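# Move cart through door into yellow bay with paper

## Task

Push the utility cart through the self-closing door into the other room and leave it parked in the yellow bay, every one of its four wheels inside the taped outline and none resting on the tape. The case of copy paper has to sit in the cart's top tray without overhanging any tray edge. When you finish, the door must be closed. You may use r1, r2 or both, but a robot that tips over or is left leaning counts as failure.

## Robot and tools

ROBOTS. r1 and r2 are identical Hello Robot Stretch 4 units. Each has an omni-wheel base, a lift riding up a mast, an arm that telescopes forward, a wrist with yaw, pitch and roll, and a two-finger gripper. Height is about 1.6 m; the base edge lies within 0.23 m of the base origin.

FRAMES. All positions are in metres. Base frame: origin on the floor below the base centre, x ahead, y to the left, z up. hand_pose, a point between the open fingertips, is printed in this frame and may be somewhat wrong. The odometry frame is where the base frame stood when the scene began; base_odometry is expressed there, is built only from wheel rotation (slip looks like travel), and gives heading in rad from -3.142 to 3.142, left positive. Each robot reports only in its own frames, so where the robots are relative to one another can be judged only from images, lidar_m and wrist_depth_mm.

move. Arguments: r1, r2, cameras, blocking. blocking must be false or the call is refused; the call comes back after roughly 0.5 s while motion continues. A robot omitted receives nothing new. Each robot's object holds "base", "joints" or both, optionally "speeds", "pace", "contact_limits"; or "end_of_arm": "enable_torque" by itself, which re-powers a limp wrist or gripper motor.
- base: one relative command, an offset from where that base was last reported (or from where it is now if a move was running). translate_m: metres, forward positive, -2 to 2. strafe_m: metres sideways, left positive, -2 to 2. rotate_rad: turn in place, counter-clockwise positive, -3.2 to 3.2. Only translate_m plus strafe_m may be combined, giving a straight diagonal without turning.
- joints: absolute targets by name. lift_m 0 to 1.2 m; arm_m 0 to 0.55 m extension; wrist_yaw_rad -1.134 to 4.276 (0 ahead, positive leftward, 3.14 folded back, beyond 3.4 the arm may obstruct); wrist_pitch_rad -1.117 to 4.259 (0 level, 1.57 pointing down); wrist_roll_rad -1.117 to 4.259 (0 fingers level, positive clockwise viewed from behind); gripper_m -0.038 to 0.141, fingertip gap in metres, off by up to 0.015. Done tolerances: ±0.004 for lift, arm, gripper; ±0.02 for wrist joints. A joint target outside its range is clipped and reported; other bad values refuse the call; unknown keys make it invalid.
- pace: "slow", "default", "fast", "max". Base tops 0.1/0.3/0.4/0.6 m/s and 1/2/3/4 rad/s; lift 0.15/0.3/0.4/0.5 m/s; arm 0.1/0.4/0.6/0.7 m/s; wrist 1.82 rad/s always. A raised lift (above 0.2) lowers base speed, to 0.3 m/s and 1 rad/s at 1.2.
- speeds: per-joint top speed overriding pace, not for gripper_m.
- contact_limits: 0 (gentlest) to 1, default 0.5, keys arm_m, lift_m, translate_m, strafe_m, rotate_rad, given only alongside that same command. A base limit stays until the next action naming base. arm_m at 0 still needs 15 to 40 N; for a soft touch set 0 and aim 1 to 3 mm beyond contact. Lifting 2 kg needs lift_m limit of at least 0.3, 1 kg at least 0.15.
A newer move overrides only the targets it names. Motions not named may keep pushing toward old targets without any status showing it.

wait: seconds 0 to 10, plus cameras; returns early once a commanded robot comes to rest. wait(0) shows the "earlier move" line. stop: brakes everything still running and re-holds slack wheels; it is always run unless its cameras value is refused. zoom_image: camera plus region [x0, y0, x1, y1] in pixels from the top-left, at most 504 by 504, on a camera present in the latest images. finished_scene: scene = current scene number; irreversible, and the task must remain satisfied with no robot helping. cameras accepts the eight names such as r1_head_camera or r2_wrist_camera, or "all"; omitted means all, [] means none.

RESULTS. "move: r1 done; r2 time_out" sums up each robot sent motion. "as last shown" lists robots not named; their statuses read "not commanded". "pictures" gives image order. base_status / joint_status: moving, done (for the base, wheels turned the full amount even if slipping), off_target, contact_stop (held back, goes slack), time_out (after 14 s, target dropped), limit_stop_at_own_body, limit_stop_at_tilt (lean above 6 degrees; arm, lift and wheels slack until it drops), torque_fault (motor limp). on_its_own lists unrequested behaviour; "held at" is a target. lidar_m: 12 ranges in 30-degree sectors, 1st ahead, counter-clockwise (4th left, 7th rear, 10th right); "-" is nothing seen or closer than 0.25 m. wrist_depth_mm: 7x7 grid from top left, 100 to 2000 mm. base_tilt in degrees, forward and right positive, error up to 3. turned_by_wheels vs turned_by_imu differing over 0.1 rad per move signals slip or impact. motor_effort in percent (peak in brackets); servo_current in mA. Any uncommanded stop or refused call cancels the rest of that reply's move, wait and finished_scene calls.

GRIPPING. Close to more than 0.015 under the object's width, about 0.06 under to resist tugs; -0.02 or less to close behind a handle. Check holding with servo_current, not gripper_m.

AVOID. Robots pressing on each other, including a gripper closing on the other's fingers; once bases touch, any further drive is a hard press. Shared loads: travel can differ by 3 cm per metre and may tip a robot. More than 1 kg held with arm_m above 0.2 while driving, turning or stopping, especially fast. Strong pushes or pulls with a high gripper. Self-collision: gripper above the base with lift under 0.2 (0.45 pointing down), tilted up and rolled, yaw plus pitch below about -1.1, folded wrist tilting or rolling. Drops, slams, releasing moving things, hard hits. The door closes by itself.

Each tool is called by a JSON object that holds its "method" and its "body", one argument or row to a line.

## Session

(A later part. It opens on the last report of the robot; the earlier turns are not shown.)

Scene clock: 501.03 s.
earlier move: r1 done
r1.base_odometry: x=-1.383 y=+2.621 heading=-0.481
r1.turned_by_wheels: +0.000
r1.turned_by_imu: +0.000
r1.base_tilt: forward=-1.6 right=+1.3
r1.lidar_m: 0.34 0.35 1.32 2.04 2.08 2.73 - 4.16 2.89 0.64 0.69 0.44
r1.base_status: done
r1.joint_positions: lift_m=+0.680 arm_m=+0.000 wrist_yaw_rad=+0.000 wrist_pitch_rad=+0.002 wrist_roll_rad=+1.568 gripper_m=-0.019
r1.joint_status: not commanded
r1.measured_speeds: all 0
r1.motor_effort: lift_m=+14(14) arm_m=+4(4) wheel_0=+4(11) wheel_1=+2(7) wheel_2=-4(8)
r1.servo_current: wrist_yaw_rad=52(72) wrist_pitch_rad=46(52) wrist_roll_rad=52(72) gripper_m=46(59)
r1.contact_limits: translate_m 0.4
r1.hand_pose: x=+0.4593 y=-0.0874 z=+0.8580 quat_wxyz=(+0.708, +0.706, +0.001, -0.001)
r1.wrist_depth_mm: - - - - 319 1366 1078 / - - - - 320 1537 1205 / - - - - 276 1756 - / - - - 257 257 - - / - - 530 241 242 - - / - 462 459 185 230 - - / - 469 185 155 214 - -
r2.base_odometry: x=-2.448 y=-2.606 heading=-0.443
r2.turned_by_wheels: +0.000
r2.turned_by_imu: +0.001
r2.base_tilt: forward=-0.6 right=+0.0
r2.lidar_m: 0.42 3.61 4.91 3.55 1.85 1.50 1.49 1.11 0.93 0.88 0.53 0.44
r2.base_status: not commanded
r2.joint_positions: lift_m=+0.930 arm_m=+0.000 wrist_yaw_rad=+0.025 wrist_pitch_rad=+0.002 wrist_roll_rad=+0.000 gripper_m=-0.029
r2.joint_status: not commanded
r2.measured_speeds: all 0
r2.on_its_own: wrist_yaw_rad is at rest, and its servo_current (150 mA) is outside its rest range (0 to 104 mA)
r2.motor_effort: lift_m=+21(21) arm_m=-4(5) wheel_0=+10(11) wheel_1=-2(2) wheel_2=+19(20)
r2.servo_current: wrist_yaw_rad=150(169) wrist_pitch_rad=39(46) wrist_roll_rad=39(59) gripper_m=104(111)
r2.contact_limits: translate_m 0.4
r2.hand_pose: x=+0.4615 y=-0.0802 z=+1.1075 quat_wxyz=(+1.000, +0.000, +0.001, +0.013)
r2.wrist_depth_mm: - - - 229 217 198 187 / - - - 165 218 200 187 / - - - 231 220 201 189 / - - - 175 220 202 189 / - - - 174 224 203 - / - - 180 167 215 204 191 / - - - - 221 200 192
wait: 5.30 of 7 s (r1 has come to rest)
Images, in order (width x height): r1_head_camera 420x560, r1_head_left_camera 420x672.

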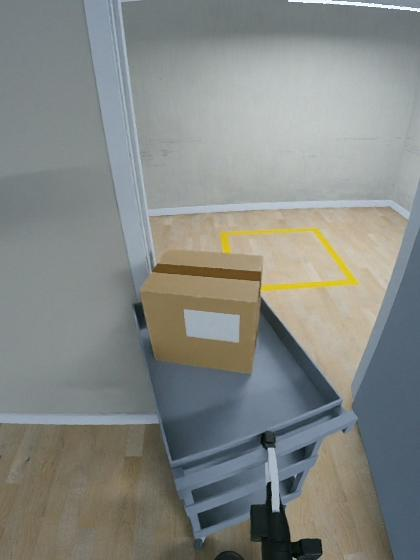

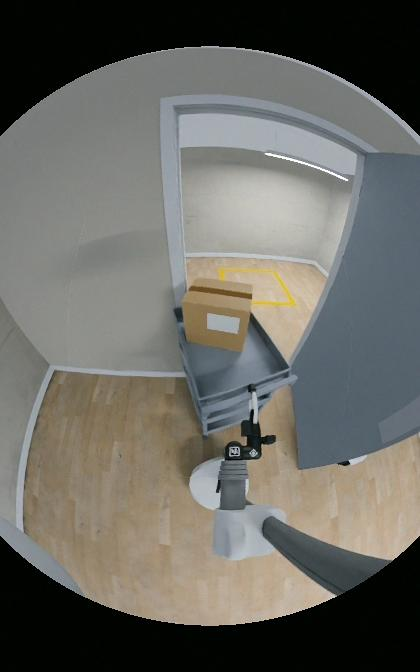

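{"method": "move", "body": {
  "blocking": false,
  "r1": {"base":{"translate_m":-0.3,"strafe_m":-0.08},"pace":"slow","contact_limits":{"translate_m":0.5}},
  "cameras": []
}}

{"method": "wait", "body": {
  "seconds": 5,
  "cameras": ["r1_head_camera","r1_head_left_camera"]
}}

Scene clock: 508.27 s.
move: r1 moving
r1.base_odometry: x=-1.396 y=+2.624 heading=-0.481
r1.turned_by_wheels: +0.000
r1.turned_by_imu: -0.001
r1.base_tilt: forward=-1.6 right=+1.2
r1.lidar_m: 0.32 0.33 1.36 2.03 2.08 2.73 - 4.17 2.88 0.64 0.68 0.45
r1.base_status: translate_m moving; strafe_m moving
r1.joint_positions: lift_m=+0.680 arm_m=+0.000 wrist_yaw_rad=+0.000 wrist_pitch_rad=+0.002 wrist_roll_rad=+1.568 gripper_m=-0.019
r1.joint_status: not commanded
r1.measured_speeds: translate_m=-0.049 strafe_m=-0.012 rotate_rad=+0.001 lift_m=+0.000 arm_m=+0.000 wrist_yaw_rad=+0.000 wrist_pitch_rad=+0.000 wrist_roll_rad=+0.000
r1.motor_effort: lift_m=+14(14) arm_m=+3(4) wheel_0=-5(6) wheel_1=-5(7) wheel_2=+5(7)
r1.servo_current: wrist_yaw_rad=59(59) wrist_pitch_rad=39(52) wrist_roll_rad=52(59) gripper_m=52(52)
r1.contact_limits: translate_m 0.5
r1.hand_pose: x=+0.4593 y=-0.0874 z=+0.8580 quat_wxyz=(+0.708, +0.706, +0.001, -0.001)
r1.wrist_depth_mm: - - - - 309 314 315 / - - - - 290 1618 1205 / - - - - 270 1808 - / - - - 251 254 1921 - / - 591 488 236 240 - - / - 477 208 185 230 - - / - 484 183 155 216 - -
r2.base_odometry: x=-2.448 y=-2.606 heading=-0.443
r2.turned_by_wheels: +0.000
r2.turned_by_imu: +0.000
r2.base_tilt: forward=-0.6 right=+0.0
r2.lidar_m: 0.41 3.61 4.92 3.55 1.84 1.49 1.50 1.14 0.91 0.89 0.55 0.45
r2.base_status: not commanded
r2.joint_positions: lift_m=+0.930 arm_m=+0.000 wrist_yaw_rad=+0.025 wrist_pitch_rad=+0.002 wrist_roll_rad=+0.000 gripper_m=-0.029
r2.joint_status: not commanded
r2.measured_speeds: all 0
r2.motor_effort: lift_m=+21(21) arm_m=-5(5) wheel_0=+10(11) wheel_1=-2(2) wheel_2=+19(19)
r2.servo_current: wrist_yaw_rad=150(163) wrist_pitch_rad=46(46) wrist_roll_rad=46(52) gripper_m=98(111)
r2.contact_limits: translate_m 0.4
r2.hand_pose: x=+0.4615 y=-0.0802 z=+1.1075 quat_wxyz=(+1.000, +0.000, +0.001, +0.013)
r2.wrist_depth_mm: - - - 228 216 199 186 / - - - 166 219 200 187 / - - - 231 220 202 189 / - - - 175 220 202 189 / - - - 173 223 204 - / - - 180 167 215 205 192 / - - - - 223 201 192

Scene clock: 512.13 s.
earlier move: r1 done
r1.base_odometry: x=-1.686 y=+2.689 heading=-0.481
r1.turned_by_wheels: +0.000
r1.turned_by_imu: -0.001
r1.base_tilt: forward=-1.6 right=+1.3
r1.lidar_m: 0.32 0.35 1.71 2.08 2.14 2.80 - 4.06 2.81 1.07 0.65 0.45
r1.base_status: done
r1.joint_positions: lift_m=+0.680 arm_m=+0.000 wrist_yaw_rad=+0.000 wrist_pitch_rad=+0.002 wrist_roll_rad=+1.568 gripper_m=-0.019
r1.joint_status: not commanded
r1.measured_speeds: all 0
r1.motor_effort: lift_m=+14(14) arm_m=-4(4) wheel_0=-7(8) wheel_1=-4(8) wheel_2=+2(12)
r1.servo_current: wrist_yaw_rad=65(65) wrist_pitch_rad=46(52) wrist_roll_rad=52(72) gripper_m=46(59)
r1.contact_limits: translate_m 0.5
r1.hand_pose: x=+0.4593 y=-0.0874 z=+0.8580 quat_wxyz=(+0.708, +0.706, +0.001, -0.001)
r1.wrist_depth_mm: - - - - 300 303 304 / - - - - 282 1756 1205 / - - - - 263 1863 - / - - - 249 252 - - / - 500 462 183 239 - - / - 488 188 184 231 - - / - 504 184 155 218 - -
r2.base_odometry: x=-2.448 y=-2.606 heading=-0.443
r2.turned_by_wheels: +0.000
r2.turned_by_imu: +0.001
r2.base_tilt: forward=-0.6 right=+0.0
r2.lidar_m: 0.40 1.08 4.93 3.54 1.86 1.52 1.48 1.12 0.91 0.89 0.55 0.46
r2.base_status: not commanded
r2.joint_positions: lift_m=+0.930 arm_m=+0.000 wrist_yaw_rad=+0.025 wrist_pitch_rad=+0.002 wrist_roll_rad=+0.000 gripper_m=-0.029
r2.joint_status: not commanded
r2.measured_speeds: all 0
r2.on_its_own: wrist_yaw_rad is at rest, and its servo_current (156 mA) is outside its rest range (0 to 104 mA)
r2.motor_effort: lift_m=+21(21) arm_m=-5(5) wheel_0=+10(11) wheel_1=-2(3) wheel_2=+19(19)
r2.servo_current: wrist_yaw_rad=156(169) wrist_pitch_rad=46(46) wrist_roll_rad=33(65) gripper_m=104(111)
r2.contact_limits: translate_m 0.4
r2.hand_pose: x=+0.4615 y=-0.0802 z=+1.1075 quat_wxyz=(+1.000, +0.000, +0.001, +0.013)
r2.wrist_depth_mm: - - 260 229 216 199 186 / - - 866 165 219 200 187 / - - 878 231 219 201 189 / - - 878 175 220 202 190 / - - 270 173 223 204 - / - - 180 167 215 205 191 / - - 904 - 222 200 192
wait: 3.87 of 5 s (r1 has come to rest)
Images, in order (width x height): r1_head_camera 420x560, r1_head_left_camera 420x672.

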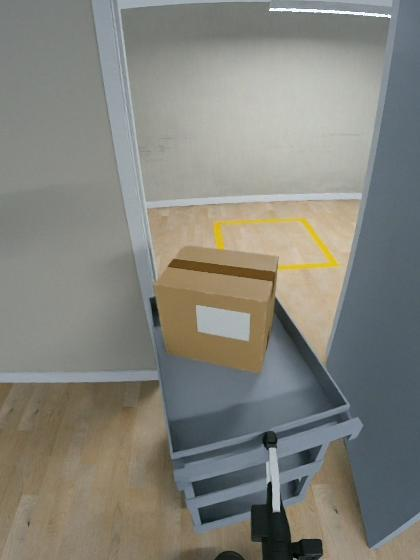

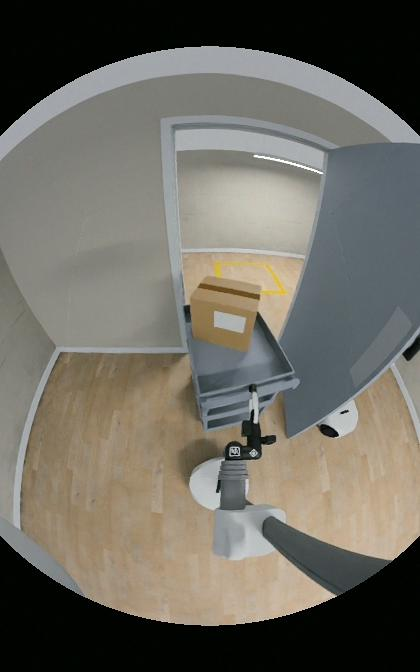

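{"method": "move", "body": {
  "blocking": false,
  "r1": {"base":{"translate_m":-0.4,"strafe_m":0.0},"pace":"slow","contact_limits":{"translate_m":0.5}},
  "cameras": []
}}

{"method": "wait", "body": {
  "seconds": 6,
  "cameras": []
}}

{"method": "move", "body": {
  "blocking": false,
  "r1": {"base":{"strafe_m":0.18},"pace":"slow","contact_limits":{"strafe_m":0.5}},
  "cameras": []
}}

{"method": "wait", "body": {
  "seconds": 4,
  "cameras": ["r1_head_camera","r1_head_left_camera"]
}}

Scene clock: 519.17 s.
move: r1 moving
r1.base_odometry: x=-1.697 y=+2.695 heading=-0.482
r1.turned_by_wheels: -0.001
r1.turned_by_imu: -0.001
r1.base_tilt: forward=-1.6 right=+1.2
r1.lidar_m: 0.35 0.34 1.75 2.09 2.15 2.80 - 4.06 2.80 1.10 0.68 0.43
r1.base_status: translate_m moving; strafe_m moving
r1.joint_positions: lift_m=+0.680 arm_m=+0.000 wrist_yaw_rad=+0.000 wrist_pitch_rad=+0.002 wrist_roll_rad=+1.568 gripper_m=-0.019
r1.joint_status: not commanded
r1.measured_speeds: translate_m=-0.049 strafe_m=+0.000 rotate_rad=+0.001 lift_m=+0.000 arm_m=+0.000 wrist_yaw_rad=+0.000 wrist_pitch_rad=+0.000 wrist_roll_rad=+0.000
r1.motor_effort: lift_m=+14(14) arm_m=-4(4) wheel_0=-7(10) wheel_1=-7(8) wheel_2=+6(8)
r1.servo_current: wrist_yaw_rad=52(52) wrist_pitch_rad=39(46) wrist_roll_rad=52(52) gripper_m=46(52)
r1.contact_limits: translate_m 0.5
r1.hand_pose: x=+0.4593 y=-0.0874 z=+0.8580 quat_wxyz=(+0.708, +0.706, +0.001, -0.001)
r1.wrist_depth_mm: - - - - 296 301 306 / - - - - 282 1708 1229 / - - - 258 262 1863 - / - - - 248 251 - - / - 496 466 183 241 - - / - 480 189 184 230 - - / - 500 183 155 218 - -
r2.base_odometry: x=-2.448 y=-2.606 heading=-0.443
r2.turned_by_wheels: +0.000
r2.turned_by_imu: +0.000
r2.base_tilt: forward=-0.6 right=+0.0
r2.lidar_m: 0.39 1.06 4.92 3.51 1.85 1.49 1.50 1.12 0.93 0.90 0.54 0.46
r2.base_status: not commanded
r2.joint_positions: lift_m=+0.930 arm_m=+0.000 wrist_yaw_rad=+0.025 wrist_pitch_rad=+0.002 wrist_roll_rad=+0.000 gripper_m=-0.029
r2.joint_status: not commanded
r2.measured_speeds: all 0
r2.motor_effort: lift_m=+21(21) arm_m=-5(5) wheel_0=+10(10) wheel_1=-2(2) wheel_2=+19(19)
r2.servo_current: wrist_yaw_rad=150(163) wrist_pitch_rad=33(46) wrist_roll_rad=59(59) gripper_m=104(104)
r2.contact_limits: translate_m 0.4
r2.hand_pose: x=+0.4615 y=-0.0802 z=+1.1075 quat_wxyz=(+1.000, +0.000, +0.001, +0.013)
r2.wrist_depth_mm: - - 262 229 217 198 187 / - - 878 165 218 200 187 / - - 878 232 220 200 189 / - - 878 175 221 203 190 / - - 270 174 223 204 - / - - 180 167 214 204 191 / - - 917 - 223 201 192

Scene clock: 523.93 s.
earlier move: r1 done
r1.base_odometry: x=-2.041 y=+2.874 heading=-0.482
r1.turned_by_wheels: +0.000
r1.turned_by_imu: -0.001
r1.base_tilt: forward=-1.6 right=+1.3
r1.lidar_m: 0.35 0.39 2.21 2.07 2.12 2.74 4.18 4.15 2.84 2.66 1.18 0.43
r1.base_status: done
r1.joint_positions: lift_m=+0.680 arm_m=+0.000 wrist_yaw_rad=-0.001 wrist_pitch_rad=+0.002 wrist_roll_rad=+1.568 gripper_m=-0.019
r1.joint_status: not commanded
r1.measured_speeds: all 0
r1.motor_effort: lift_m=+14(14) arm_m=-3(4) wheel_0=-5(11) wheel_1=-4(8) wheel_2=+0(8)
r1.servo_current: wrist_yaw_rad=46(91) wrist_pitch_rad=39(52) wrist_roll_rad=46(85) gripper_m=52(59)
r1.contact_limits: translate_m 0.5
r1.hand_pose: x=+0.4592 y=-0.0877 z=+0.8580 quat_wxyz=(+0.708, +0.706, +0.001, -0.001)
r1.wrist_depth_mm: - - - 250 250 - - / - - - 245 245 1708 - / - - - 240 242 - - / - 554 484 237 239 - - / - 484 480 176 236 - - / - - 189 185 233 - - / - 142 184 155 226 - -
r2.base_odometry: x=-2.448 y=-2.606 heading=-0.443
r2.turned_by_wheels: +0.000
r2.turned_by_imu: +0.001
r2.base_tilt: forward=-0.6 right=+0.0
r2.lidar_m: 0.39 0.90 4.90 3.57 1.82 1.51 1.49 1.12 0.90 0.89 0.53 0.46
r2.base_status: not commanded
r2.joint_positions: lift_m=+0.930 arm_m=+0.000 wrist_yaw_rad=+0.025 wrist_pitch_rad=+0.002 wrist_roll_rad=+0.000 gripper_m=-0.029
r2.joint_status: not commanded
r2.measured_speeds: all 0
r2.on_its_own: wrist_yaw_rad is at rest, and its servo_current (163 mA) is outside its rest range (0 to 104 mA)
r2.motor_effort: lift_m=+21(21) arm_m=-4(5) wheel_0=+10(11) wheel_1=-2(2) wheel_2=+19(19)
r2.servo_current: wrist_yaw_rad=163(169) wrist_pitch_rad=39(46) wrist_roll_rad=39(65) gripper_m=98(111)
r2.contact_limits: translate_m 0.4
r2.hand_pose: x=+0.4615 y=-0.0802 z=+1.1075 quat_wxyz=(+1.000, +0.000, +0.001, +0.013)
r2.wrist_depth_mm: - - - 227 216 199 187 / - - - 166 218 200 187 / - - - 231 219 201 189 / - - - 175 220 202 190 / - 1118 1042 174 224 204 - / - - 180 167 214 205 191 / - 1025 647 - 223 200 192
wait: 4.77 of 6 s (r1 has come to rest)

Scene clock: 524.43 s.
move: r1 moving
r1.base_odometry: x=-2.034 y=+2.887 heading=-0.483
r1.turned_by_wheels: -0.001
r1.turned_by_imu: -0.001
r1.base_tilt: forward=-1.6 right=+1.3
r1.lidar_m: 0.36 0.40 2.18 2.04 2.11 2.73 4.20 4.17 2.88 2.69 1.19 0.44
r1.base_status: strafe_m moving
r1.joint_positions: lift_m=+0.680 arm_m=+0.000 wrist_yaw_rad=-0.003 wrist_pitch_rad=+0.002 wrist_roll_rad=+1.568 gripper_m=-0.019
r1.joint_status: not commanded
r1.measured_speeds: translate_m=+0.000 strafe_m=+0.057 rotate_rad=+0.001 lift_m=+0.000 arm_m=+0.000 wrist_yaw_rad=+0.000 wrist_pitch_rad=+0.000 wrist_roll_rad=+0.000
r1.motor_effort: lift_m=+14(14) arm_m=-4(4) wheel_0=-13(13) wheel_1=+5(7) wheel_2=-1(2)
r1.servo_current: wrist_yaw_rad=65(65) wrist_pitch_rad=39(46) wrist_roll_rad=52(72) gripper_m=59(59)
r1.contact_limits: strafe_m 0.5
r1.hand_pose: x=+0.4590 y=-0.0884 z=+0.8580 quat_wxyz=(+0.708, +0.706, +0.000, -0.002)
r1.wrist_depth_mm: - - - 248 250 - - / - - - 245 245 1661 - / - - - 240 242 - - / - 549 477 237 239 - - / - 488 477 176 236 - - / - - 189 184 232 - - / - 142 184 158 227 - -
r2.base_odometry: x=-2.448 y=-2.606 heading=-0.443
r2.turned_by_wheels: +0.000
r2.turned_by_imu: +0.000
r2.base_tilt: forward=-0.6 right=+0.0
r2.lidar_m: 0.41 1.15 4.91 3.57 1.82 1.51 1.49 1.14 0.90 0.87 0.52 0.47
r2.base_status: not commanded
r2.joint_positions: lift_m=+0.930 arm_m=+0.000 wrist_yaw_rad=+0.025 wrist_pitch_rad=+0.002 wrist_roll_rad=+0.000 gripper_m=-0.029
r2.joint_status: not commanded
r2.measured_speeds: all 0
r2.motor_effort: lift_m=+21(21) arm_m=-5(5) wheel_0=+10(10) wheel_1=-2(2) wheel_2=+19(19)
r2.servo_current: wrist_yaw_rad=163(169) wrist_pitch_rad=46(46) wrist_roll_rad=39(59) gripper_m=104(104)
r2.contact_limits: translate_m 0.4
r2.hand_pose: x=+0.4615 y=-0.0802 z=+1.1075 quat_wxyz=(+1.000, +0.000, +0.001, +0.013)
r2.wrist_depth_mm: - - - 228 217 199 186 / - - - 165 218 199 187 / - - - 231 220 201 189 / - - - 175 220 202 190 / - 1138 1042 174 223 204 - / - - 180 167 216 205 191 / - 1060 654 - 222 200 192

Scene clock: 526.87 s.
earlier move: r1 done
r1.base_odometry: x=-1.957 y=+3.034 heading=-0.482
r1.turned_by_wheels: +0.000
r1.turned_by_imu: +0.000
r1.base_tilt: forward=-1.6 right=+1.3
r1.lidar_m: 0.40 1.68 2.01 1.88 1.91 2.51 4.21 4.23 3.04 2.85 1.05 0.41
r1.base_status: done
r1.joint_positions: lift_m=+0.680 arm_m=+0.000 wrist_yaw_rad=-0.004 wrist_pitch_rad=+0.002 wrist_roll_rad=+1.568 gripper_m=-0.019
r1.joint_status: not commanded
r1.measured_speeds: all 0
r1.motor_effort: lift_m=+14(14) arm_m=-3(4) wheel_0=-3(13) wheel_1=+1(7) wheel_2=-2(3)
r1.servo_current: wrist_yaw_rad=39(72) wrist_pitch_rad=46(52) wrist_roll_rad=59(72) gripper_m=46(59)
r1.contact_limits: strafe_m 0.5
r1.hand_pose: x=+0.4590 y=-0.0885 z=+0.8580 quat_wxyz=(+0.708, +0.706, -0.001, -0.002)
r1.wrist_depth_mm: - - - 206 209 - - / - - 559 212 213 - - / - 462 445 215 218 - - / - 484 480 163 223 - - / - - 544 167 229 - - / - - 188 183 232 - - / - - 158 155 239 119 -
r2.base_odometry: x=-2.448 y=-2.606 heading=-0.443
r2.turned_by_wheels: +0.000
r2.turned_by_imu: +0.000
r2.base_tilt: forward=-0.7 right=+0.0
r2.lidar_m: 0.38 1.30 4.91 3.55 1.85 1.50 1.50 1.14 0.91 0.88 0.51 0.46
r2.base_status: not commanded
r2.joint_positions: lift_m=+0.930 arm_m=+0.000 wrist_yaw_rad=+0.025 wrist_pitch_rad=+0.002 wrist_roll_rad=+0.000 gripper_m=-0.029
r2.joint_status: not commanded
r2.measured_speeds: all 0
r2.on_its_own: wrist_yaw_rad is at rest, and its servo_current (156 mA) is outside its rest range (0 to 104 mA)
r2.motor_effort: lift_m=+21(21) arm_m=-5(5) wheel_0=+10(10) wheel_1=-2(3) wheel_2=+19(19)
r2.servo_current: wrist_yaw_rad=156(169) wrist_pitch_rad=46(46) wrist_roll_rad=46(59) gripper_m=104(111)
r2.contact_limits: translate_m 0.4
r2.hand_pose: x=+0.4615 y=-0.0802 z=+1.1075 quat_wxyz=(+1.000, +0.000, +0.001, +0.013)
r2.wrist_depth_mm: - - - 229 217 198 187 / - - - 165 217 200 187 / - - - 231 219 201 189 / - - - 175 220 202 190 / - - 1205 173 224 204 - / - - 180 168 216 204 191 / - 1229 - - 221 200 192
wait: 2.43 of 4 s (r1 has come to rest)
Images, in order (width x height): r1_head_camera 420x560, r1_head_left_camera 420x672.

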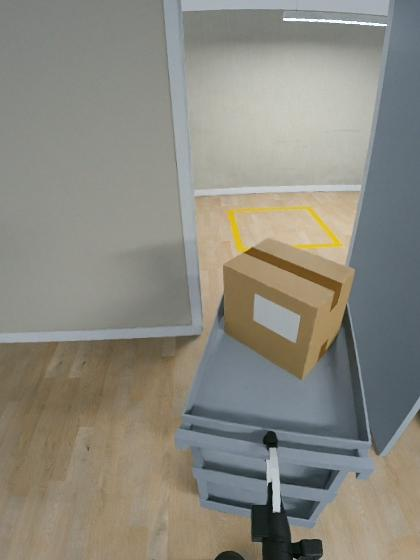

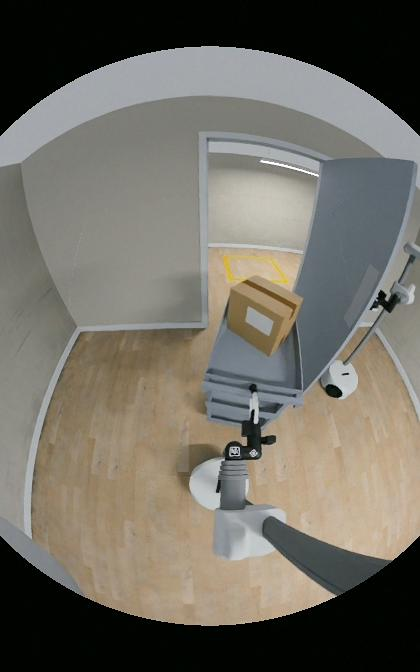

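{"method": "move", "body": {
  "blocking": false,
  "r1": {"base":{"translate_m":0.3,"strafe_m":-0.1},"pace":"slow","contact_limits":{"translate_m":0.4}},
  "cameras": []
}}

{"method": "wait", "body": {
  "seconds": 5,
  "cameras": ["r1_head_camera","r1_head_left_camera"]
}}

Scene clock: 532.67 s.
move: r1 moving
r1.base_odometry: x=-1.948 y=+3.025 heading=-0.482
r1.turned_by_wheels: +0.000
r1.turned_by_imu: +0.000
r1.base_tilt: forward=-1.6 right=+1.2
r1.lidar_m: 0.40 0.47 2.00 1.88 1.93 2.54 - 4.24 3.03 2.85 1.03 0.41
r1.base_status: translate_m moving; strafe_m moving
r1.joint_positions: lift_m=+0.680 arm_m=+0.000 wrist_yaw_rad=-0.004 wrist_pitch_rad=+0.002 wrist_roll_rad=+1.568 gripper_m=-0.019
r1.joint_status: not commanded
r1.measured_speeds: translate_m=+0.049 strafe_m=-0.016 rotate_rad=+0.001 lift_m=+0.000 arm_m=+0.000 wrist_yaw_rad=+0.000 wrist_pitch_rad=+0.000 wrist_roll_rad=+0.000
r1.motor_effort: lift_m=+14(14) arm_m=-1(1) wheel_0=+7(7) wheel_1=+1(6) wheel_2=-8(10)
r1.servo_current: wrist_yaw_rad=52(59) wrist_pitch_rad=46(46) wrist_roll_rad=46(52) gripper_m=46(52)
r1.contact_limits: translate_m 0.4
r1.hand_pose: x=+0.4590 y=-0.0885 z=+0.8580 quat_wxyz=(+0.708, +0.706, -0.001, -0.002)
r1.wrist_depth_mm: - - - 206 208 - - / - - 559 211 212 - - / - 473 445 215 218 - - / - 484 477 162 223 - - / - - 544 166 230 - - / - - 189 185 232 - - / - - 159 156 240 - -
r2.base_odometry: x=-2.448 y=-2.606 heading=-0.443
r2.turned_by_wheels: +0.000
r2.turned_by_imu: +0.000
r2.base_tilt: forward=-0.7 right=+0.0
r2.lidar_m: 0.40 1.31 4.95 3.54 1.83 1.52 1.46 1.13 0.91 0.87 0.56 0.46
r2.base_status: not commanded
r2.joint_positions: lift_m=+0.930 arm_m=+0.000 wrist_yaw_rad=+0.025 wrist_pitch_rad=+0.002 wrist_roll_rad=+0.000 gripper_m=-0.029
r2.joint_status: not commanded
r2.measured_speeds: all 0
r2.motor_effort: lift_m=+21(21) arm_m=-5(5) wheel_0=+10(11) wheel_1=-2(2) wheel_2=+19(19)
r2.servo_current: wrist_yaw_rad=150(163) wrist_pitch_rad=39(46) wrist_roll_rad=52(59) gripper_m=104(111)
r2.contact_limits: translate_m 0.4
r2.hand_pose: x=+0.4615 y=-0.0802 z=+1.1075 quat_wxyz=(+1.000, +0.000, +0.001, +0.013)
r2.wrist_depth_mm: - - - 229 216 199 186 / - - - 165 219 199 187 / - - - 231 218 201 189 / - - - 175 220 202 189 / - - 1205 174 224 204 - / - - 180 167 215 205 191 / - 1229 - - 223 200 192

Scene clock: 536.57 s.
earlier move: r1 done
r1.base_odometry: x=-1.738 y=+2.806 heading=-0.482
r1.turned_by_wheels: +0.001
r1.turned_by_imu: +0.001
r1.base_tilt: forward=-1.6 right=+1.3
r1.lidar_m: 0.40 0.47 1.86 2.00 2.06 2.69 - 4.21 2.90 2.72 0.77 0.39
r1.base_status: done
r1.joint_positions: lift_m=+0.680 arm_m=+0.000 wrist_yaw_rad=+0.000 wrist_pitch_rad=+0.002 wrist_roll_rad=+1.568 gripper_m=-0.019
r1.joint_status: not commanded
r1.measured_speeds: all 0
r1.motor_effort: lift_m=+14(14) arm_m=+1(1) wheel_0=+6(10) wheel_1=+3(7) wheel_2=-1(10)
r1.servo_current: wrist_yaw_rad=33(72) wrist_pitch_rad=33(52) wrist_roll_rad=26(65) gripper_m=46(59)
r1.contact_limits: translate_m 0.4
r1.hand_pose: x=+0.4593 y=-0.0874 z=+0.8580 quat_wxyz=(+0.708, +0.706, +0.001, -0.001)
r1.wrist_depth_mm: - - - 143 198 - - / - 554 508 201 204 - - / - 439 442 - 211 - - / - 508 492 158 218 - - / - - 574 163 227 - - / - - 627 183 232 1983 - / - - 165 156 178 - -
r2.base_odometry: x=-2.448 y=-2.606 heading=-0.443
r2.turned_by_wheels: +0.000
r2.turned_by_imu: +0.001
r2.base_tilt: forward=-0.6 right=+0.0
r2.lidar_m: 0.40 1.15 4.89 3.55 1.86 1.52 1.48 1.14 0.92 0.89 0.54 0.46
r2.base_status: not commanded
r2.joint_positions: lift_m=+0.930 arm_m=+0.000 wrist_yaw_rad=+0.025 wrist_pitch_rad=+0.002 wrist_roll_rad=+0.000 gripper_m=-0.029
r2.joint_status: not commanded
r2.measured_speeds: all 0
r2.on_its_own: wrist_yaw_rad is at rest, and its servo_current (150 mA) is outside its rest range (0 to 104 mA)
r2.motor_effort: lift_m=+21(21) arm_m=-4(5) wheel_0=+10(11) wheel_1=-2(3) wheel_2=+19(19)
r2.servo_current: wrist_yaw_rad=150(176) wrist_pitch_rad=46(46) wrist_roll_rad=52(65) gripper_m=104(111)
r2.contact_limits: translate_m 0.4
r2.hand_pose: x=+0.4615 y=-0.0802 z=+1.1075 quat_wxyz=(+1.000, +0.000, +0.001, +0.013)
r2.wrist_depth_mm: - - 262 227 217 198 186 / - - 976 165 218 199 187 / - - 991 232 220 202 189 / - - 991 175 220 202 190 / - - 270 174 224 204 - / - - 180 167 216 204 191 / - - 1025 - 223 200 193
wait: 3.90 of 5 s (r1 has come to rest)
Images, in order (width x height): r1_head_camera 420x560, r1_head_left_camera 420x672.

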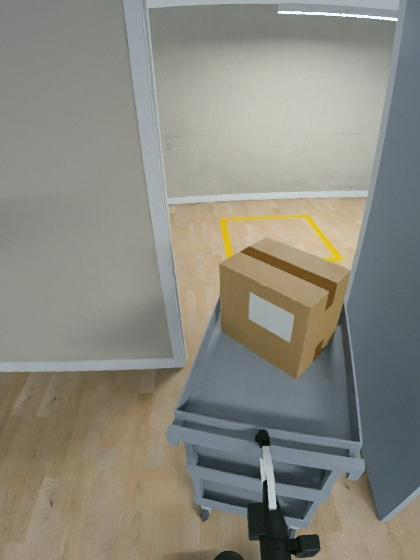

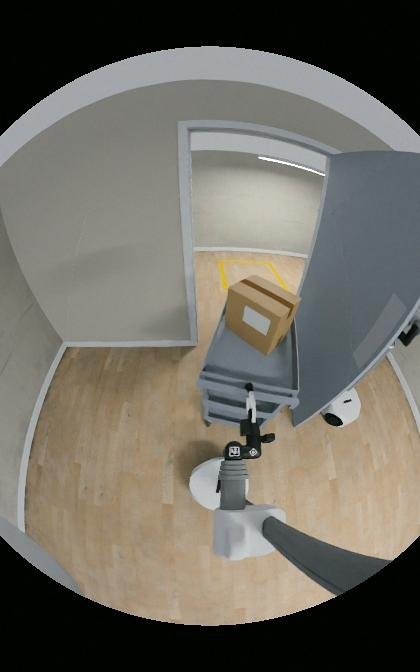

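{"method": "move", "body": {
  "blocking": false,
  "r1": {"base":{"translate_m":0.25,"strafe_m":-0.14},"pace":"slow","contact_limits":{"translate_m":0.4}},
  "cameras": []
}}

{"method": "wait", "body": {
  "seconds": 5,
  "cameras": ["r1_head_camera","r1_head_left_camera"]
}}

Scene clock: 542.67 s.
move: r1 moving
r1.base_odometry: x=-1.730 y=+2.794 heading=-0.481
r1.turned_by_wheels: +0.001
r1.turned_by_imu: +0.001
r1.base_tilt: forward=-1.6 right=+1.3
r1.lidar_m: 0.41 0.42 1.82 2.02 2.06 2.70 - 4.20 2.91 2.70 0.78 0.39
r1.base_status: translate_m moving; strafe_m moving
r1.joint_positions: lift_m=+0.680 arm_m=+0.000 wrist_yaw_rad=+0.000 wrist_pitch_rad=+0.002 wrist_roll_rad=+1.568 gripper_m=-0.019
r1.joint_status: not commanded
r1.measured_speeds: translate_m=+0.048 strafe_m=-0.027 rotate_rad=+0.001 lift_m=+0.000 arm_m=+0.000 wrist_yaw_rad=+0.000 wrist_pitch_rad=+0.000 wrist_roll_rad=+0.000
r1.motor_effort: lift_m=+14(14) arm_m=+3(3) wheel_0=+11(11) wheel_1=+4(4) wheel_2=-6(7)
r1.servo_current: wrist_yaw_rad=46(59) wrist_pitch_rad=39(52) wrist_roll_rad=52(65) gripper_m=52(52)
r1.contact_limits: translate_m 0.4
r1.hand_pose: x=+0.4593 y=-0.0874 z=+0.8580 quat_wxyz=(+0.708, +0.706, +0.001, -0.001)
r1.wrist_depth_mm: - - - 143 198 - - / - 559 504 - 204 - - / - 442 439 - 211 - - / - 500 492 158 218 - - / - - 574 163 228 - - / - - 627 183 232 1983 - / - - 165 156 178 - -
r2.base_odometry: x=-2.448 y=-2.606 heading=-0.443
r2.turned_by_wheels: +0.000
r2.turned_by_imu: +0.000
r2.base_tilt: forward=-0.6 right=+0.0
r2.lidar_m: 0.40 1.15 4.91 3.55 1.84 1.50 1.47 1.14 0.92 0.90 0.50 0.46
r2.base_status: not commanded
r2.joint_positions: lift_m=+0.930 arm_m=+0.000 wrist_yaw_rad=+0.025 wrist_pitch_rad=+0.002 wrist_roll_rad=+0.000 gripper_m=-0.029
r2.joint_status: not commanded
r2.measured_speeds: all 0
r2.motor_effort: lift_m=+21(21) arm_m=-4(5) wheel_0=+10(10) wheel_1=-2(2) wheel_2=+19(19)
r2.servo_current: wrist_yaw_rad=156(156) wrist_pitch_rad=46(46) wrist_roll_rad=52(52) gripper_m=98(111)
r2.contact_limits: translate_m 0.4
r2.hand_pose: x=+0.4615 y=-0.0802 z=+1.1075 quat_wxyz=(+1.000, +0.000, +0.001, +0.013)
r2.wrist_depth_mm: - - 262 228 217 198 186 / - - 960 165 220 200 187 / - - 976 232 219 201 189 / - - 976 175 221 202 190 / - - 270 174 223 204 - / - - 180 167 214 204 191 / - - 1025 - 223 200 192

Scene clock: 546.20 s.
earlier move: r1 done
r1.base_odometry: x=-1.581 y=+2.567 heading=-0.481
r1.turned_by_wheels: +0.000
r1.turned_by_imu: +0.001
r1.base_tilt: forward=-1.6 right=+1.3
r1.lidar_m: 0.39 0.42 1.54 2.16 2.22 2.90 - 3.95 2.74 0.89 0.53 0.42
r1.base_status: done
r1.joint_positions: lift_m=+0.680 arm_m=+0.000 wrist_yaw_rad=+0.002 wrist_pitch_rad=+0.002 wrist_roll_rad=+1.568 gripper_m=-0.019
r1.joint_status: not commanded
r1.measured_speeds: all 0
r1.motor_effort: lift_m=+14(14) arm_m=+4(4) wheel_0=+6(11) wheel_1=+3(6) wheel_2=+0(7)
r1.servo_current: wrist_yaw_rad=26(65) wrist_pitch_rad=39(52) wrist_roll_rad=52(72) gripper_m=46(59)
r1.contact_limits: translate_m 0.4
r1.hand_pose: x=+0.4594 y=-0.0870 z=+0.8580 quat_wxyz=(+0.708, +0.706, +0.001, +0.000)
r1.wrist_depth_mm: - - - 208 210 1708 - / - - 574 213 214 - - / - 484 459 216 219 - - / - 480 473 163 224 - - / - - 535 167 229 - - / - - 580 185 233 1983 - / - - 181 158 167 564 -
r2.base_odometry: x=-2.448 y=-2.606 heading=-0.443
r2.turned_by_wheels: +0.000
r2.turned_by_imu: +0.000
r2.base_tilt: forward=-0.6 right=+0.0
r2.lidar_m: 0.39 3.60 4.93 3.53 1.85 1.51 1.49 1.13 0.92 0.90 0.54 0.46
r2.base_status: not commanded
r2.joint_positions: lift_m=+0.930 arm_m=+0.000 wrist_yaw_rad=+0.025 wrist_pitch_rad=+0.002 wrist_roll_rad=+0.000 gripper_m=-0.029
r2.joint_status: not commanded
r2.measured_speeds: all 0
r2.on_its_own: wrist_yaw_rad is at rest, and its servo_current (150 mA) is outside its rest range (0 to 104 mA)
r2.motor_effort: lift_m=+21(21) arm_m=-4(5) wheel_0=+10(11) wheel_1=-2(2) wheel_2=+19(19)
r2.servo_current: wrist_yaw_rad=150(169) wrist_pitch_rad=39(46) wrist_roll_rad=52(59) gripper_m=98(111)
r2.contact_limits: translate_m 0.4
r2.hand_pose: x=+0.4615 y=-0.0802 z=+1.1075 quat_wxyz=(+1.000, +0.000, +0.001, +0.013)
r2.wrist_depth_mm: - - 768 229 217 199 186 / - - 778 165 219 199 187 / - - 778 231 220 201 189 / - - - 175 222 202 190 / - - 778 174 223 204 - / - - 180 167 216 204 191 / - - - - 222 200 193
wait: 3.53 of 5 s (r1 has come to rest)
Images, in order (width x height): r1_head_camera 420x560, r1_head_left_camera 420x672.

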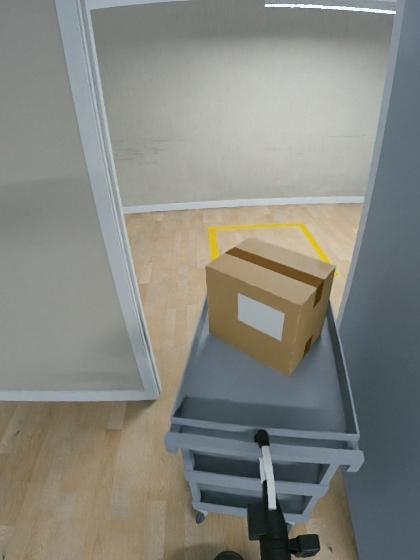

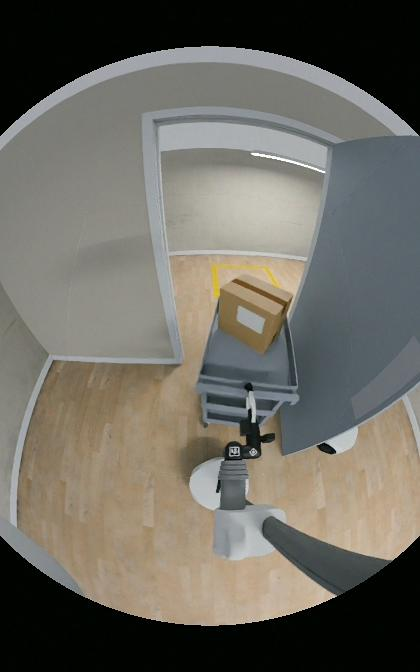

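{"method": "move", "body": {
  "blocking": false,
  "r1": {"base":{"translate_m":0.4,"strafe_m":-0.05},"pace":"slow","contact_limits":{"translate_m":0.4}},
  "cameras": []
}}

{"method": "wait", "body": {
  "seconds": 6,
  "cameras": ["r1_head_camera","r1_head_left_camera"]
}}

Scene clock: 551.33 s.
move: r1 moving
r1.base_odometry: x=-1.571 y=+2.560 heading=-0.481
r1.turned_by_wheels: +0.000
r1.turned_by_imu: +0.000
r1.base_tilt: forward=-1.6 right=+1.3
r1.lidar_m: 0.41 0.43 1.51 2.15 2.21 2.88 - 3.96 2.74 0.88 0.53 0.43
r1.base_status: translate_m moving; strafe_m moving
r1.joint_positions: lift_m=+0.680 arm_m=+0.000 wrist_yaw_rad=+0.002 wrist_pitch_rad=+0.002 wrist_roll_rad=+1.568 gripper_m=-0.019
r1.joint_status: not commanded
r1.measured_speeds: translate_m=+0.049 strafe_m=-0.007 rotate_rad=-0.002 lift_m=+0.000 arm_m=+0.000 wrist_yaw_rad=+0.000 wrist_pitch_rad=+0.000 wrist_roll_rad=+0.000
r1.motor_effort: lift_m=+14(14) arm_m=+4(4) wheel_0=+8(11) wheel_1=+3(6) wheel_2=-8(8)
r1.servo_current: wrist_yaw_rad=46(65) wrist_pitch_rad=33(46) wrist_roll_rad=33(59) gripper_m=46(52)
r1.contact_limits: translate_m 0.4
r1.hand_pose: x=+0.4594 y=-0.0870 z=+0.8580 quat_wxyz=(+0.708, +0.706, +0.001, +0.000)
r1.wrist_depth_mm: - - - 208 211 1618 - / - - 591 213 215 - - / - 484 462 217 220 - - / - 480 469 163 224 - - / - - 539 167 229 - - / - - 574 185 234 1808 - / - - 181 156 239 574 -
r2.base_odometry: x=-2.448 y=-2.606 heading=-0.443
r2.turned_by_wheels: +0.000
r2.turned_by_imu: +0.000
r2.base_tilt: forward=-0.6 right=+0.1
r2.lidar_m: 0.39 3.64 4.91 3.52 1.83 1.52 1.50 1.14 0.92 0.90 0.53 0.46
r2.base_status: not commanded
r2.joint_positions: lift_m=+0.930 arm_m=+0.000 wrist_yaw_rad=+0.025 wrist_pitch_rad=+0.002 wrist_roll_rad=+0.000 gripper_m=-0.029
r2.joint_status: not commanded
r2.measured_speeds: all 0
r2.motor_effort: lift_m=+21(21) arm_m=-4(5) wheel_0=+10(10) wheel_1=-2(2) wheel_2=+19(19)
r2.servo_current: wrist_yaw_rad=163(163) wrist_pitch_rad=46(46) wrist_roll_rad=46(52) gripper_m=104(104)
r2.contact_limits: translate_m 0.4
r2.hand_pose: x=+0.4615 y=-0.0802 z=+1.1075 quat_wxyz=(+1.000, +0.000, +0.001, +0.013)
r2.wrist_depth_mm: - - 768 229 217 198 187 / - - 778 166 218 200 187 / - - 778 231 219 202 189 / - - - 174 220 202 190 / - - 778 173 223 204 - / - - 180 167 215 204 191 / - - - - 222 200 192

Scene clock: 556.13 s.
earlier move: r1 done
r1.base_odometry: x=-1.250 y=+2.337 heading=-0.481
r1.turned_by_wheels: +0.000
r1.turned_by_imu: -0.002
r1.base_tilt: forward=-1.6 right=+1.3
r1.lidar_m: 0.40 0.47 1.01 2.21 2.30 3.00 - 3.87 0.47 0.43 0.48 0.41
r1.base_status: done
r1.joint_positions: lift_m=+0.680 arm_m=+0.000 wrist_yaw_rad=-0.001 wrist_pitch_rad=+0.002 wrist_roll_rad=+1.568 gripper_m=-0.019
r1.joint_status: not commanded
r1.measured_speeds: all 0
r1.motor_effort: lift_m=+14(14) arm_m=+4(4) wheel_0=+2(11) wheel_1=+1(6) wheel_2=-3(10)
r1.servo_current: wrist_yaw_rad=46(72) wrist_pitch_rad=52(52) wrist_roll_rad=59(72) gripper_m=46(52)
r1.contact_limits: translate_m 0.4
r1.hand_pose: x=+0.4592 y=-0.0878 z=+0.8580 quat_wxyz=(+0.708, +0.706, +0.000, -0.001)
r1.wrist_depth_mm: - - - 200 204 1499 - / - - 521 - 209 - - / - 449 449 212 215 - - / - 492 484 160 221 - - / - - 554 165 228 - - / - - 189 183 233 1808 - / - - 181 125 241 1464 -
r2.base_odometry: x=-2.448 y=-2.606 heading=-0.443
r2.turned_by_wheels: +0.000
r2.turned_by_imu: +0.001
r2.base_tilt: forward=-0.6 right=+0.0
r2.lidar_m: 0.40 3.63 4.94 3.53 1.84 1.50 1.51 1.11 0.92 0.90 0.54 0.46
r2.base_status: not commanded
r2.joint_positions: lift_m=+0.930 arm_m=+0.000 wrist_yaw_rad=+0.025 wrist_pitch_rad=+0.002 wrist_roll_rad=+0.000 gripper_m=-0.029
r2.joint_status: not commanded
r2.measured_speeds: all 0
r2.on_its_own: wrist_yaw_rad is at rest, and its servo_current (156 mA) is outside its rest range (0 to 104 mA)
r2.motor_effort: lift_m=+21(21) arm_m=-5(5) wheel_0=+10(11) wheel_1=-2(3) wheel_2=+19(19)
r2.servo_current: wrist_yaw_rad=156(169) wrist_pitch_rad=39(46) wrist_roll_rad=52(59) gripper_m=98(111)
r2.contact_limits: translate_m 0.4
r2.hand_pose: x=+0.4615 y=-0.0802 z=+1.1075 quat_wxyz=(+1.000, +0.000, +0.001, +0.013)
r2.wrist_depth_mm: - - - 229 217 199 187 / - - - 166 218 199 187 / - - - 232 220 201 189 / - - - 174 220 202 190 / - - - 173 223 204 - / - - 180 167 215 205 191 / - - - - 223 200 191
wait: 4.80 of 6 s (r1 has come to rest)
Images, in order (width x height): r1_head_camera 420x560, r1_head_left_camera 420x672.

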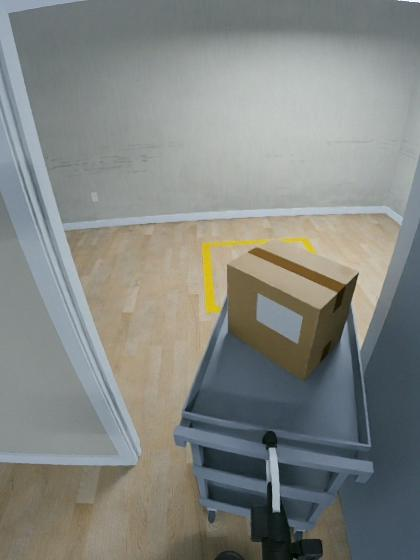

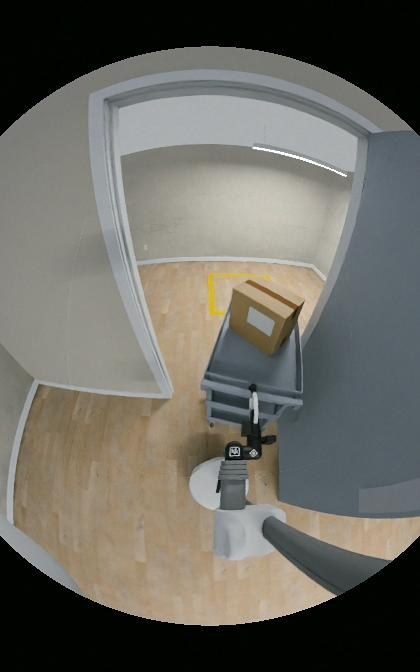

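{"method": "move", "body": {
  "blocking": false,
  "r2": {"base":{"translate_m":-0.1,"strafe_m":-0.03},"contact_limits":{"translate_m":0.4},"pace":"slow"},
  "cameras": []
}}

{"method": "wait", "body": {
  "seconds": 3,
  "cameras": ["r1_head_camera","r1_head_right_camera","r2_head_camera"]
}}

Scene clock: 565.07 s.
move: r2 moving
r1: as last shown
r1.turned_by_imu: +0.000
r1.lidar_m: 0.41 0.47 1.02 2.23 2.29 2.99 - 3.82 0.48 0.45 0.49 0.40
r1.motor_effort: lift_m=+14(14) arm_m=+4(4) wheel_0=+2(2) wheel_1=+1(2) wheel_2=-3(3)
r1.servo_current: wrist_yaw_rad=52(65) wrist_pitch_rad=46(52) wrist_roll_rad=52(59) gripper_m=52(52)
r1.contact_limits: translate_m 0.4
r1.wrist_depth_mm: - - - 200 204 1464 - / - - 530 - 209 - - / - 449 445 212 216 - - / - 496 484 160 220 - - / - - 554 165 227 - - / - - 189 183 233 1756 - / - - 181 125 242 1464 -
r2.base_odometry: x=-2.461 y=-2.604 heading=-0.441
r2.turned_by_wheels: +0.002
r2.turned_by_imu: +0.011
r2.base_tilt: forward=-0.7 right=+0.0
r2.lidar_m: 0.37 3.66 4.95 3.44 1.83 1.50 1.49 1.12 0.89 0.90 0.54 0.46
r2.base_status: translate_m moving; strafe_m moving
r2.joint_positions: lift_m=+0.930 arm_m=+0.000 wrist_yaw_rad=+0.025 wrist_pitch_rad=+0.002 wrist_roll_rad=+0.000 gripper_m=-0.029
r2.joint_status: not commanded
r2.measured_speeds: translate_m=-0.044 strafe_m=-0.017 rotate_rad=+0.009 lift_m=+0.000 arm_m=+0.000 wrist_yaw_rad=+0.000 wrist_pitch_rad=+0.000 wrist_roll_rad=+0.000
r2.motor_effort: lift_m=+21(21) arm_m=-4(5) wheel_0=+11(11) wheel_1=-7(8) wheel_2=+22(25)
r2.servo_current: wrist_yaw_rad=150(169) wrist_pitch_rad=46(46) wrist_roll_rad=52(52) gripper_m=98(104)
r2.contact_limits: translate_m 0.4
r2.hand_pose: x=+0.4615 y=-0.0802 z=+1.1075 quat_wxyz=(+1.000, +0.000, +0.001, +0.013)
r2.wrist_depth_mm: - - - 228 216 197 186 / - - - 229 217 198 187 / - - - 230 219 200 188 / - - - 233 219 202 189 / - - - 204 222 202 - / - - 178 168 217 204 190 / - - - - 220 199 191

Scene clock: 566.93 s.
earlier move: r2 done
r1.base_odometry: x=-1.250 y=+2.337 heading=-0.481
r1.turned_by_wheels: +0.000
r1.turned_by_imu: +0.000
r1.base_tilt: forward=-1.6 right=+1.2
r1.lidar_m: 0.40 0.48 1.02 2.21 2.29 2.99 - 3.84 0.53 0.51 0.54 0.41
r1.base_status: not commanded
r1.joint_positions: lift_m=+0.680 arm_m=+0.000 wrist_yaw_rad=-0.001 wrist_pitch_rad=+0.002 wrist_roll_rad=+1.568 gripper_m=-0.019
r1.joint_status: not commanded
r1.measured_speeds: all 0
r1.motor_effort: lift_m=+14(14) arm_m=+4(4) wheel_0=+1(2) wheel_1=+2(2) wheel_2=-3(3)
r1.servo_current: wrist_yaw_rad=39(65) wrist_pitch_rad=33(52) wrist_roll_rad=46(59) gripper_m=39(52)
r1.contact_limits: translate_m 0.4
r1.hand_pose: x=+0.4592 y=-0.0878 z=+0.8580 quat_wxyz=(+0.708, +0.706, +0.000, -0.001)
r1.wrist_depth_mm: - - - 200 204 1537 - / - - 530 - 209 - - / - 445 449 212 216 - - / - 496 484 160 220 - - / - - 559 165 228 - - / - - 189 183 234 1756 - / - - 181 125 241 1464 -
r2.base_odometry: x=-2.551 y=-2.590 heading=-0.441
r2.turned_by_wheels: +0.000
r2.turned_by_imu: +0.098
r2.base_tilt: forward=-0.6 right=+0.1
r2.lidar_m: 0.38 3.90 4.94 2.79 1.66 1.44 1.46 0.98 0.86 0.83 0.52 0.45
r2.base_status: done
r2.joint_positions: lift_m=+0.930 arm_m=+0.000 wrist_yaw_rad=+0.027 wrist_pitch_rad=+0.002 wrist_roll_rad=+0.000 gripper_m=-0.029
r2.joint_status: not commanded
r2.measured_speeds: translate_m=+0.000 strafe_m=+0.000 rotate_rad=+0.001 lift_m=+0.000 arm_m=+0.000 wrist_yaw_rad=+0.000 wrist_pitch_rad=+0.000 wrist_roll_rad=+0.000
r2.on_its_own: wrist_yaw_rad is at rest, and its servo_current (176 mA) is outside its rest range (0 to 104 mA)
r2.motor_effort: lift_m=+21(21) arm_m=-5(6) wheel_0=+10(13) wheel_1=+0(9) wheel_2=+14(28)
r2.servo_current: wrist_yaw_rad=176(189) wrist_pitch_rad=39(46) wrist_roll_rad=46(59) gripper_m=98(104)
r2.contact_limits: translate_m 0.4
r2.hand_pose: x=+0.4617 y=-0.0795 z=+1.1075 quat_wxyz=(+1.000, +0.000, +0.001, +0.014)
r2.wrist_depth_mm: - - - 172 216 197 - / - - - 164 216 196 183 / - - - 172 218 198 185 / - - - 171 219 200 186 / - - - 171 222 200 187 / - - 182 167 213 202 188 / - - - - 221 196 189
wait: 1.87 of 3 s (r2 has come to rest)
Images, in order (width x height): r1_head_camera 420x560, r1_head_right_camera 420x672, r2_head_camera 420x560.

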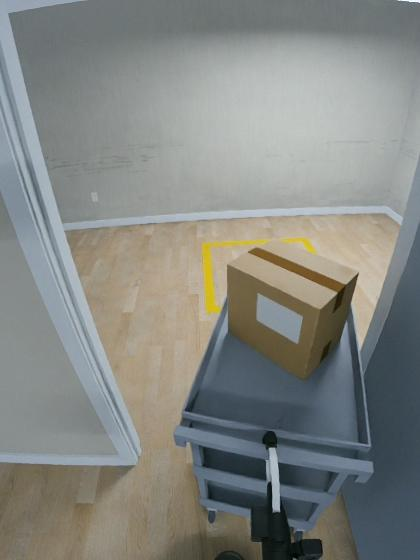

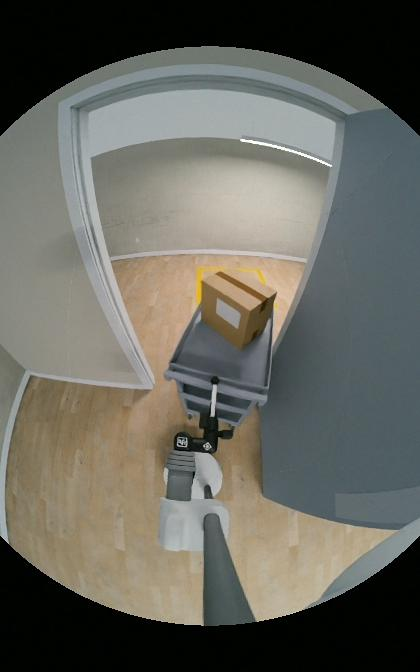

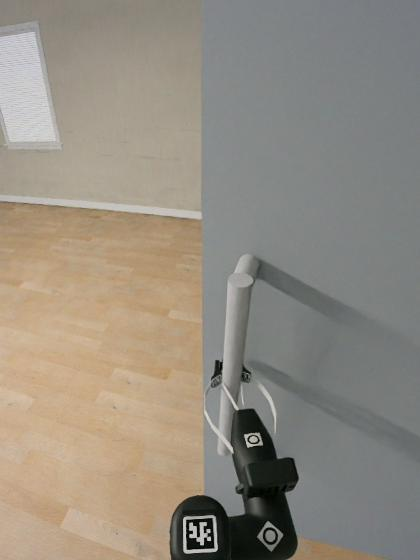

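{"method": "move", "body": {
  "blocking": false,
  "r1": {"base":{"translate_m":-0.15,"strafe_m":-0.13},"pace":"slow","contact_limits":{"translate_m":0.35}},
  "cameras": []
}}

{"method": "wait", "body": {
  "seconds": 4,
  "cameras": ["r1_head_camera","r1_head_right_camera"]
}}

Scene clock: 577.33 s.
move: r1 moving
r1.base_odometry: x=-1.262 y=+2.334 heading=-0.481
r1.turned_by_wheels: +0.000
r1.turned_by_imu: +0.000
r1.base_tilt: forward=-1.5 right=+1.3
r1.lidar_m: 0.41 0.46 1.01 2.24 2.28 3.01 - 3.84 0.53 0.49 0.52 0.42
r1.base_status: translate_m moving; strafe_m moving
r1.joint_positions: lift_m=+0.680 arm_m=+0.000 wrist_yaw_rad=-0.001 wrist_pitch_rad=+0.002 wrist_roll_rad=+1.568 gripper_m=-0.019
r1.joint_status: not commanded
r1.measured_speeds: translate_m=-0.039 strafe_m=-0.033 rotate_rad=-0.002 lift_m=+0.000 arm_m=+0.000 wrist_yaw_rad=+0.000 wrist_pitch_rad=+0.000 wrist_roll_rad=+0.000
r1.motor_effort: lift_m=+14(14) arm_m=+2(4) wheel_0=+2(5) wheel_1=-5(6) wheel_2=+6(7)
r1.servo_current: wrist_yaw_rad=59(65) wrist_pitch_rad=39(46) wrist_roll_rad=52(59) gripper_m=46(52)
r1.contact_limits: translate_m 0.35
r1.hand_pose: x=+0.4592 y=-0.0878 z=+0.8580 quat_wxyz=(+0.708, +0.706, +0.000, -0.001)
r1.wrist_depth_mm: - - - 145 202 - - / - - 512 - 207 - - / - 439 442 154 215 - - / - 504 492 158 221 - - / - - 569 164 228 - - / - - 206 185 234 1808 - / - - 181 156 178 1430 -
r2.base_odometry: x=-2.551 y=-2.590 heading=-0.442
r2.turned_by_wheels: +0.000
r2.turned_by_imu: +0.001
r2.base_tilt: forward=-0.7 right=+0.0
r2.lidar_m: 0.38 3.94 4.94 2.77 1.68 1.44 1.42 1.00 0.86 0.81 0.51 0.46
r2.base_status: not commanded
r2.joint_positions: lift_m=+0.930 arm_m=+0.000 wrist_yaw_rad=+0.027 wrist_pitch_rad=+0.002 wrist_roll_rad=+0.000 gripper_m=-0.029
r2.joint_status: not commanded
r2.measured_speeds: all 0
r2.motor_effort: lift_m=+21(21) arm_m=-5(6) wheel_0=+9(10) wheel_1=+1(1) wheel_2=+14(14)
r2.servo_current: wrist_yaw_rad=189(189) wrist_pitch_rad=39(46) wrist_roll_rad=39(52) gripper_m=98(104)
r2.contact_limits: translate_m 0.4
r2.hand_pose: x=+0.4617 y=-0.0795 z=+1.1075 quat_wxyz=(+1.000, +0.000, +0.001, +0.014)
r2.wrist_depth_mm: - - - 173 216 197 - / - - - 164 216 196 183 / - - - 172 219 198 185 / - - - 171 219 200 186 / - - - 171 221 200 186 / - - 182 167 212 202 187 / - - - - 221 196 187

Scene clock: 580.03 s.
earlier move: r1 done
r1.base_odometry: x=-1.442 y=+2.291 heading=-0.481
r1.turned_by_wheels: +0.000
r1.turned_by_imu: +0.000
r1.base_tilt: forward=-1.6 right=+1.3
r1.lidar_m: 0.39 0.41 1.20 2.35 2.41 3.15 - 3.67 2.54 0.38 0.39 0.43
r1.base_status: done
r1.joint_positions: lift_m=+0.680 arm_m=+0.000 wrist_yaw_rad=+0.001 wrist_pitch_rad=+0.002 wrist_roll_rad=+1.568 gripper_m=-0.019
r1.joint_status: not commanded
r1.measured_speeds: all 0
r1.motor_effort: lift_m=+14(14) arm_m=-4(4) wheel_0=+1(8) wheel_1=-2(9) wheel_2=+5(10)
r1.servo_current: wrist_yaw_rad=39(65) wrist_pitch_rad=39(52) wrist_roll_rad=46(72) gripper_m=46(59)
r1.contact_limits: translate_m 0.35
r1.hand_pose: x=+0.4594 y=-0.0870 z=+0.8580 quat_wxyz=(+0.708, +0.706, +0.001, +0.000)
r1.wrist_depth_mm: 544 535 535 236 238 - - / - - - 236 236 1708 - / - - 597 235 236 - - / - 469 466 235 236 - - / - 512 496 174 236 - - / - - 208 185 233 - - / - - 184 157 232 - -
r2.base_odometry: x=-2.551 y=-2.590 heading=-0.442
r2.turned_by_wheels: +0.000
r2.turned_by_imu: +0.000
r2.base_tilt: forward=-0.6 right=+0.0
r2.lidar_m: 0.39 3.94 4.94 2.79 1.66 1.43 1.43 0.98 0.83 0.81 0.51 0.45
r2.base_status: not commanded
r2.joint_positions: lift_m=+0.930 arm_m=+0.000 wrist_yaw_rad=+0.027 wrist_pitch_rad=+0.002 wrist_roll_rad=+0.000 gripper_m=-0.029
r2.joint_status: not commanded
r2.measured_speeds: all 0
r2.on_its_own: wrist_yaw_rad is at rest, and its servo_current (176 mA) is outside its rest range (0 to 104 mA)
r2.motor_effort: lift_m=+21(21) arm_m=-5(6) wheel_0=+10(10) wheel_1=+0(1) wheel_2=+14(14)
r2.servo_current: wrist_yaw_rad=176(189) wrist_pitch_rad=39(46) wrist_roll_rad=46(59) gripper_m=98(104)
r2.contact_limits: translate_m 0.4
r2.hand_pose: x=+0.4617 y=-0.0795 z=+1.1075 quat_wxyz=(+1.000, +0.000, +0.001, +0.014)
r2.wrist_depth_mm: - - - 172 216 197 - / - - - 164 217 196 183 / - - - 171 218 198 185 / - - - 171 219 200 186 / - - - 171 223 200 187 / - - 182 167 213 201 187 / - - - - 220 196 188
wait: 2.70 of 4 s (r1 has come to rest)
Images, in order (width x height): r1_head_camera 420x560, r1_head_right_camera 420x672.

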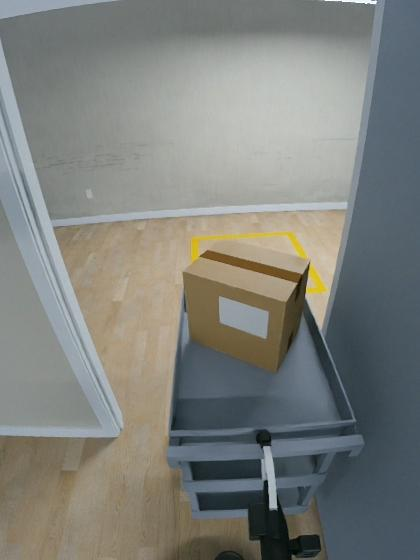

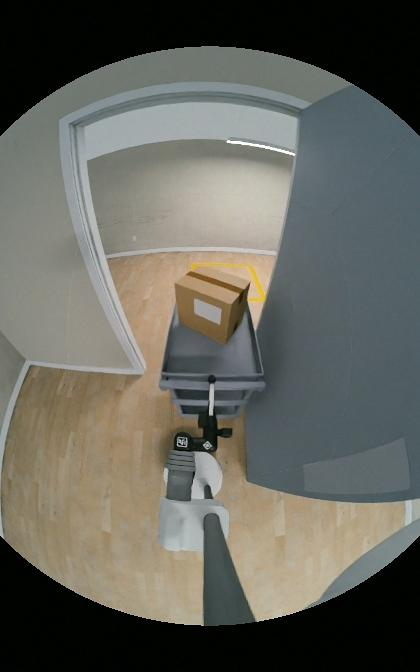

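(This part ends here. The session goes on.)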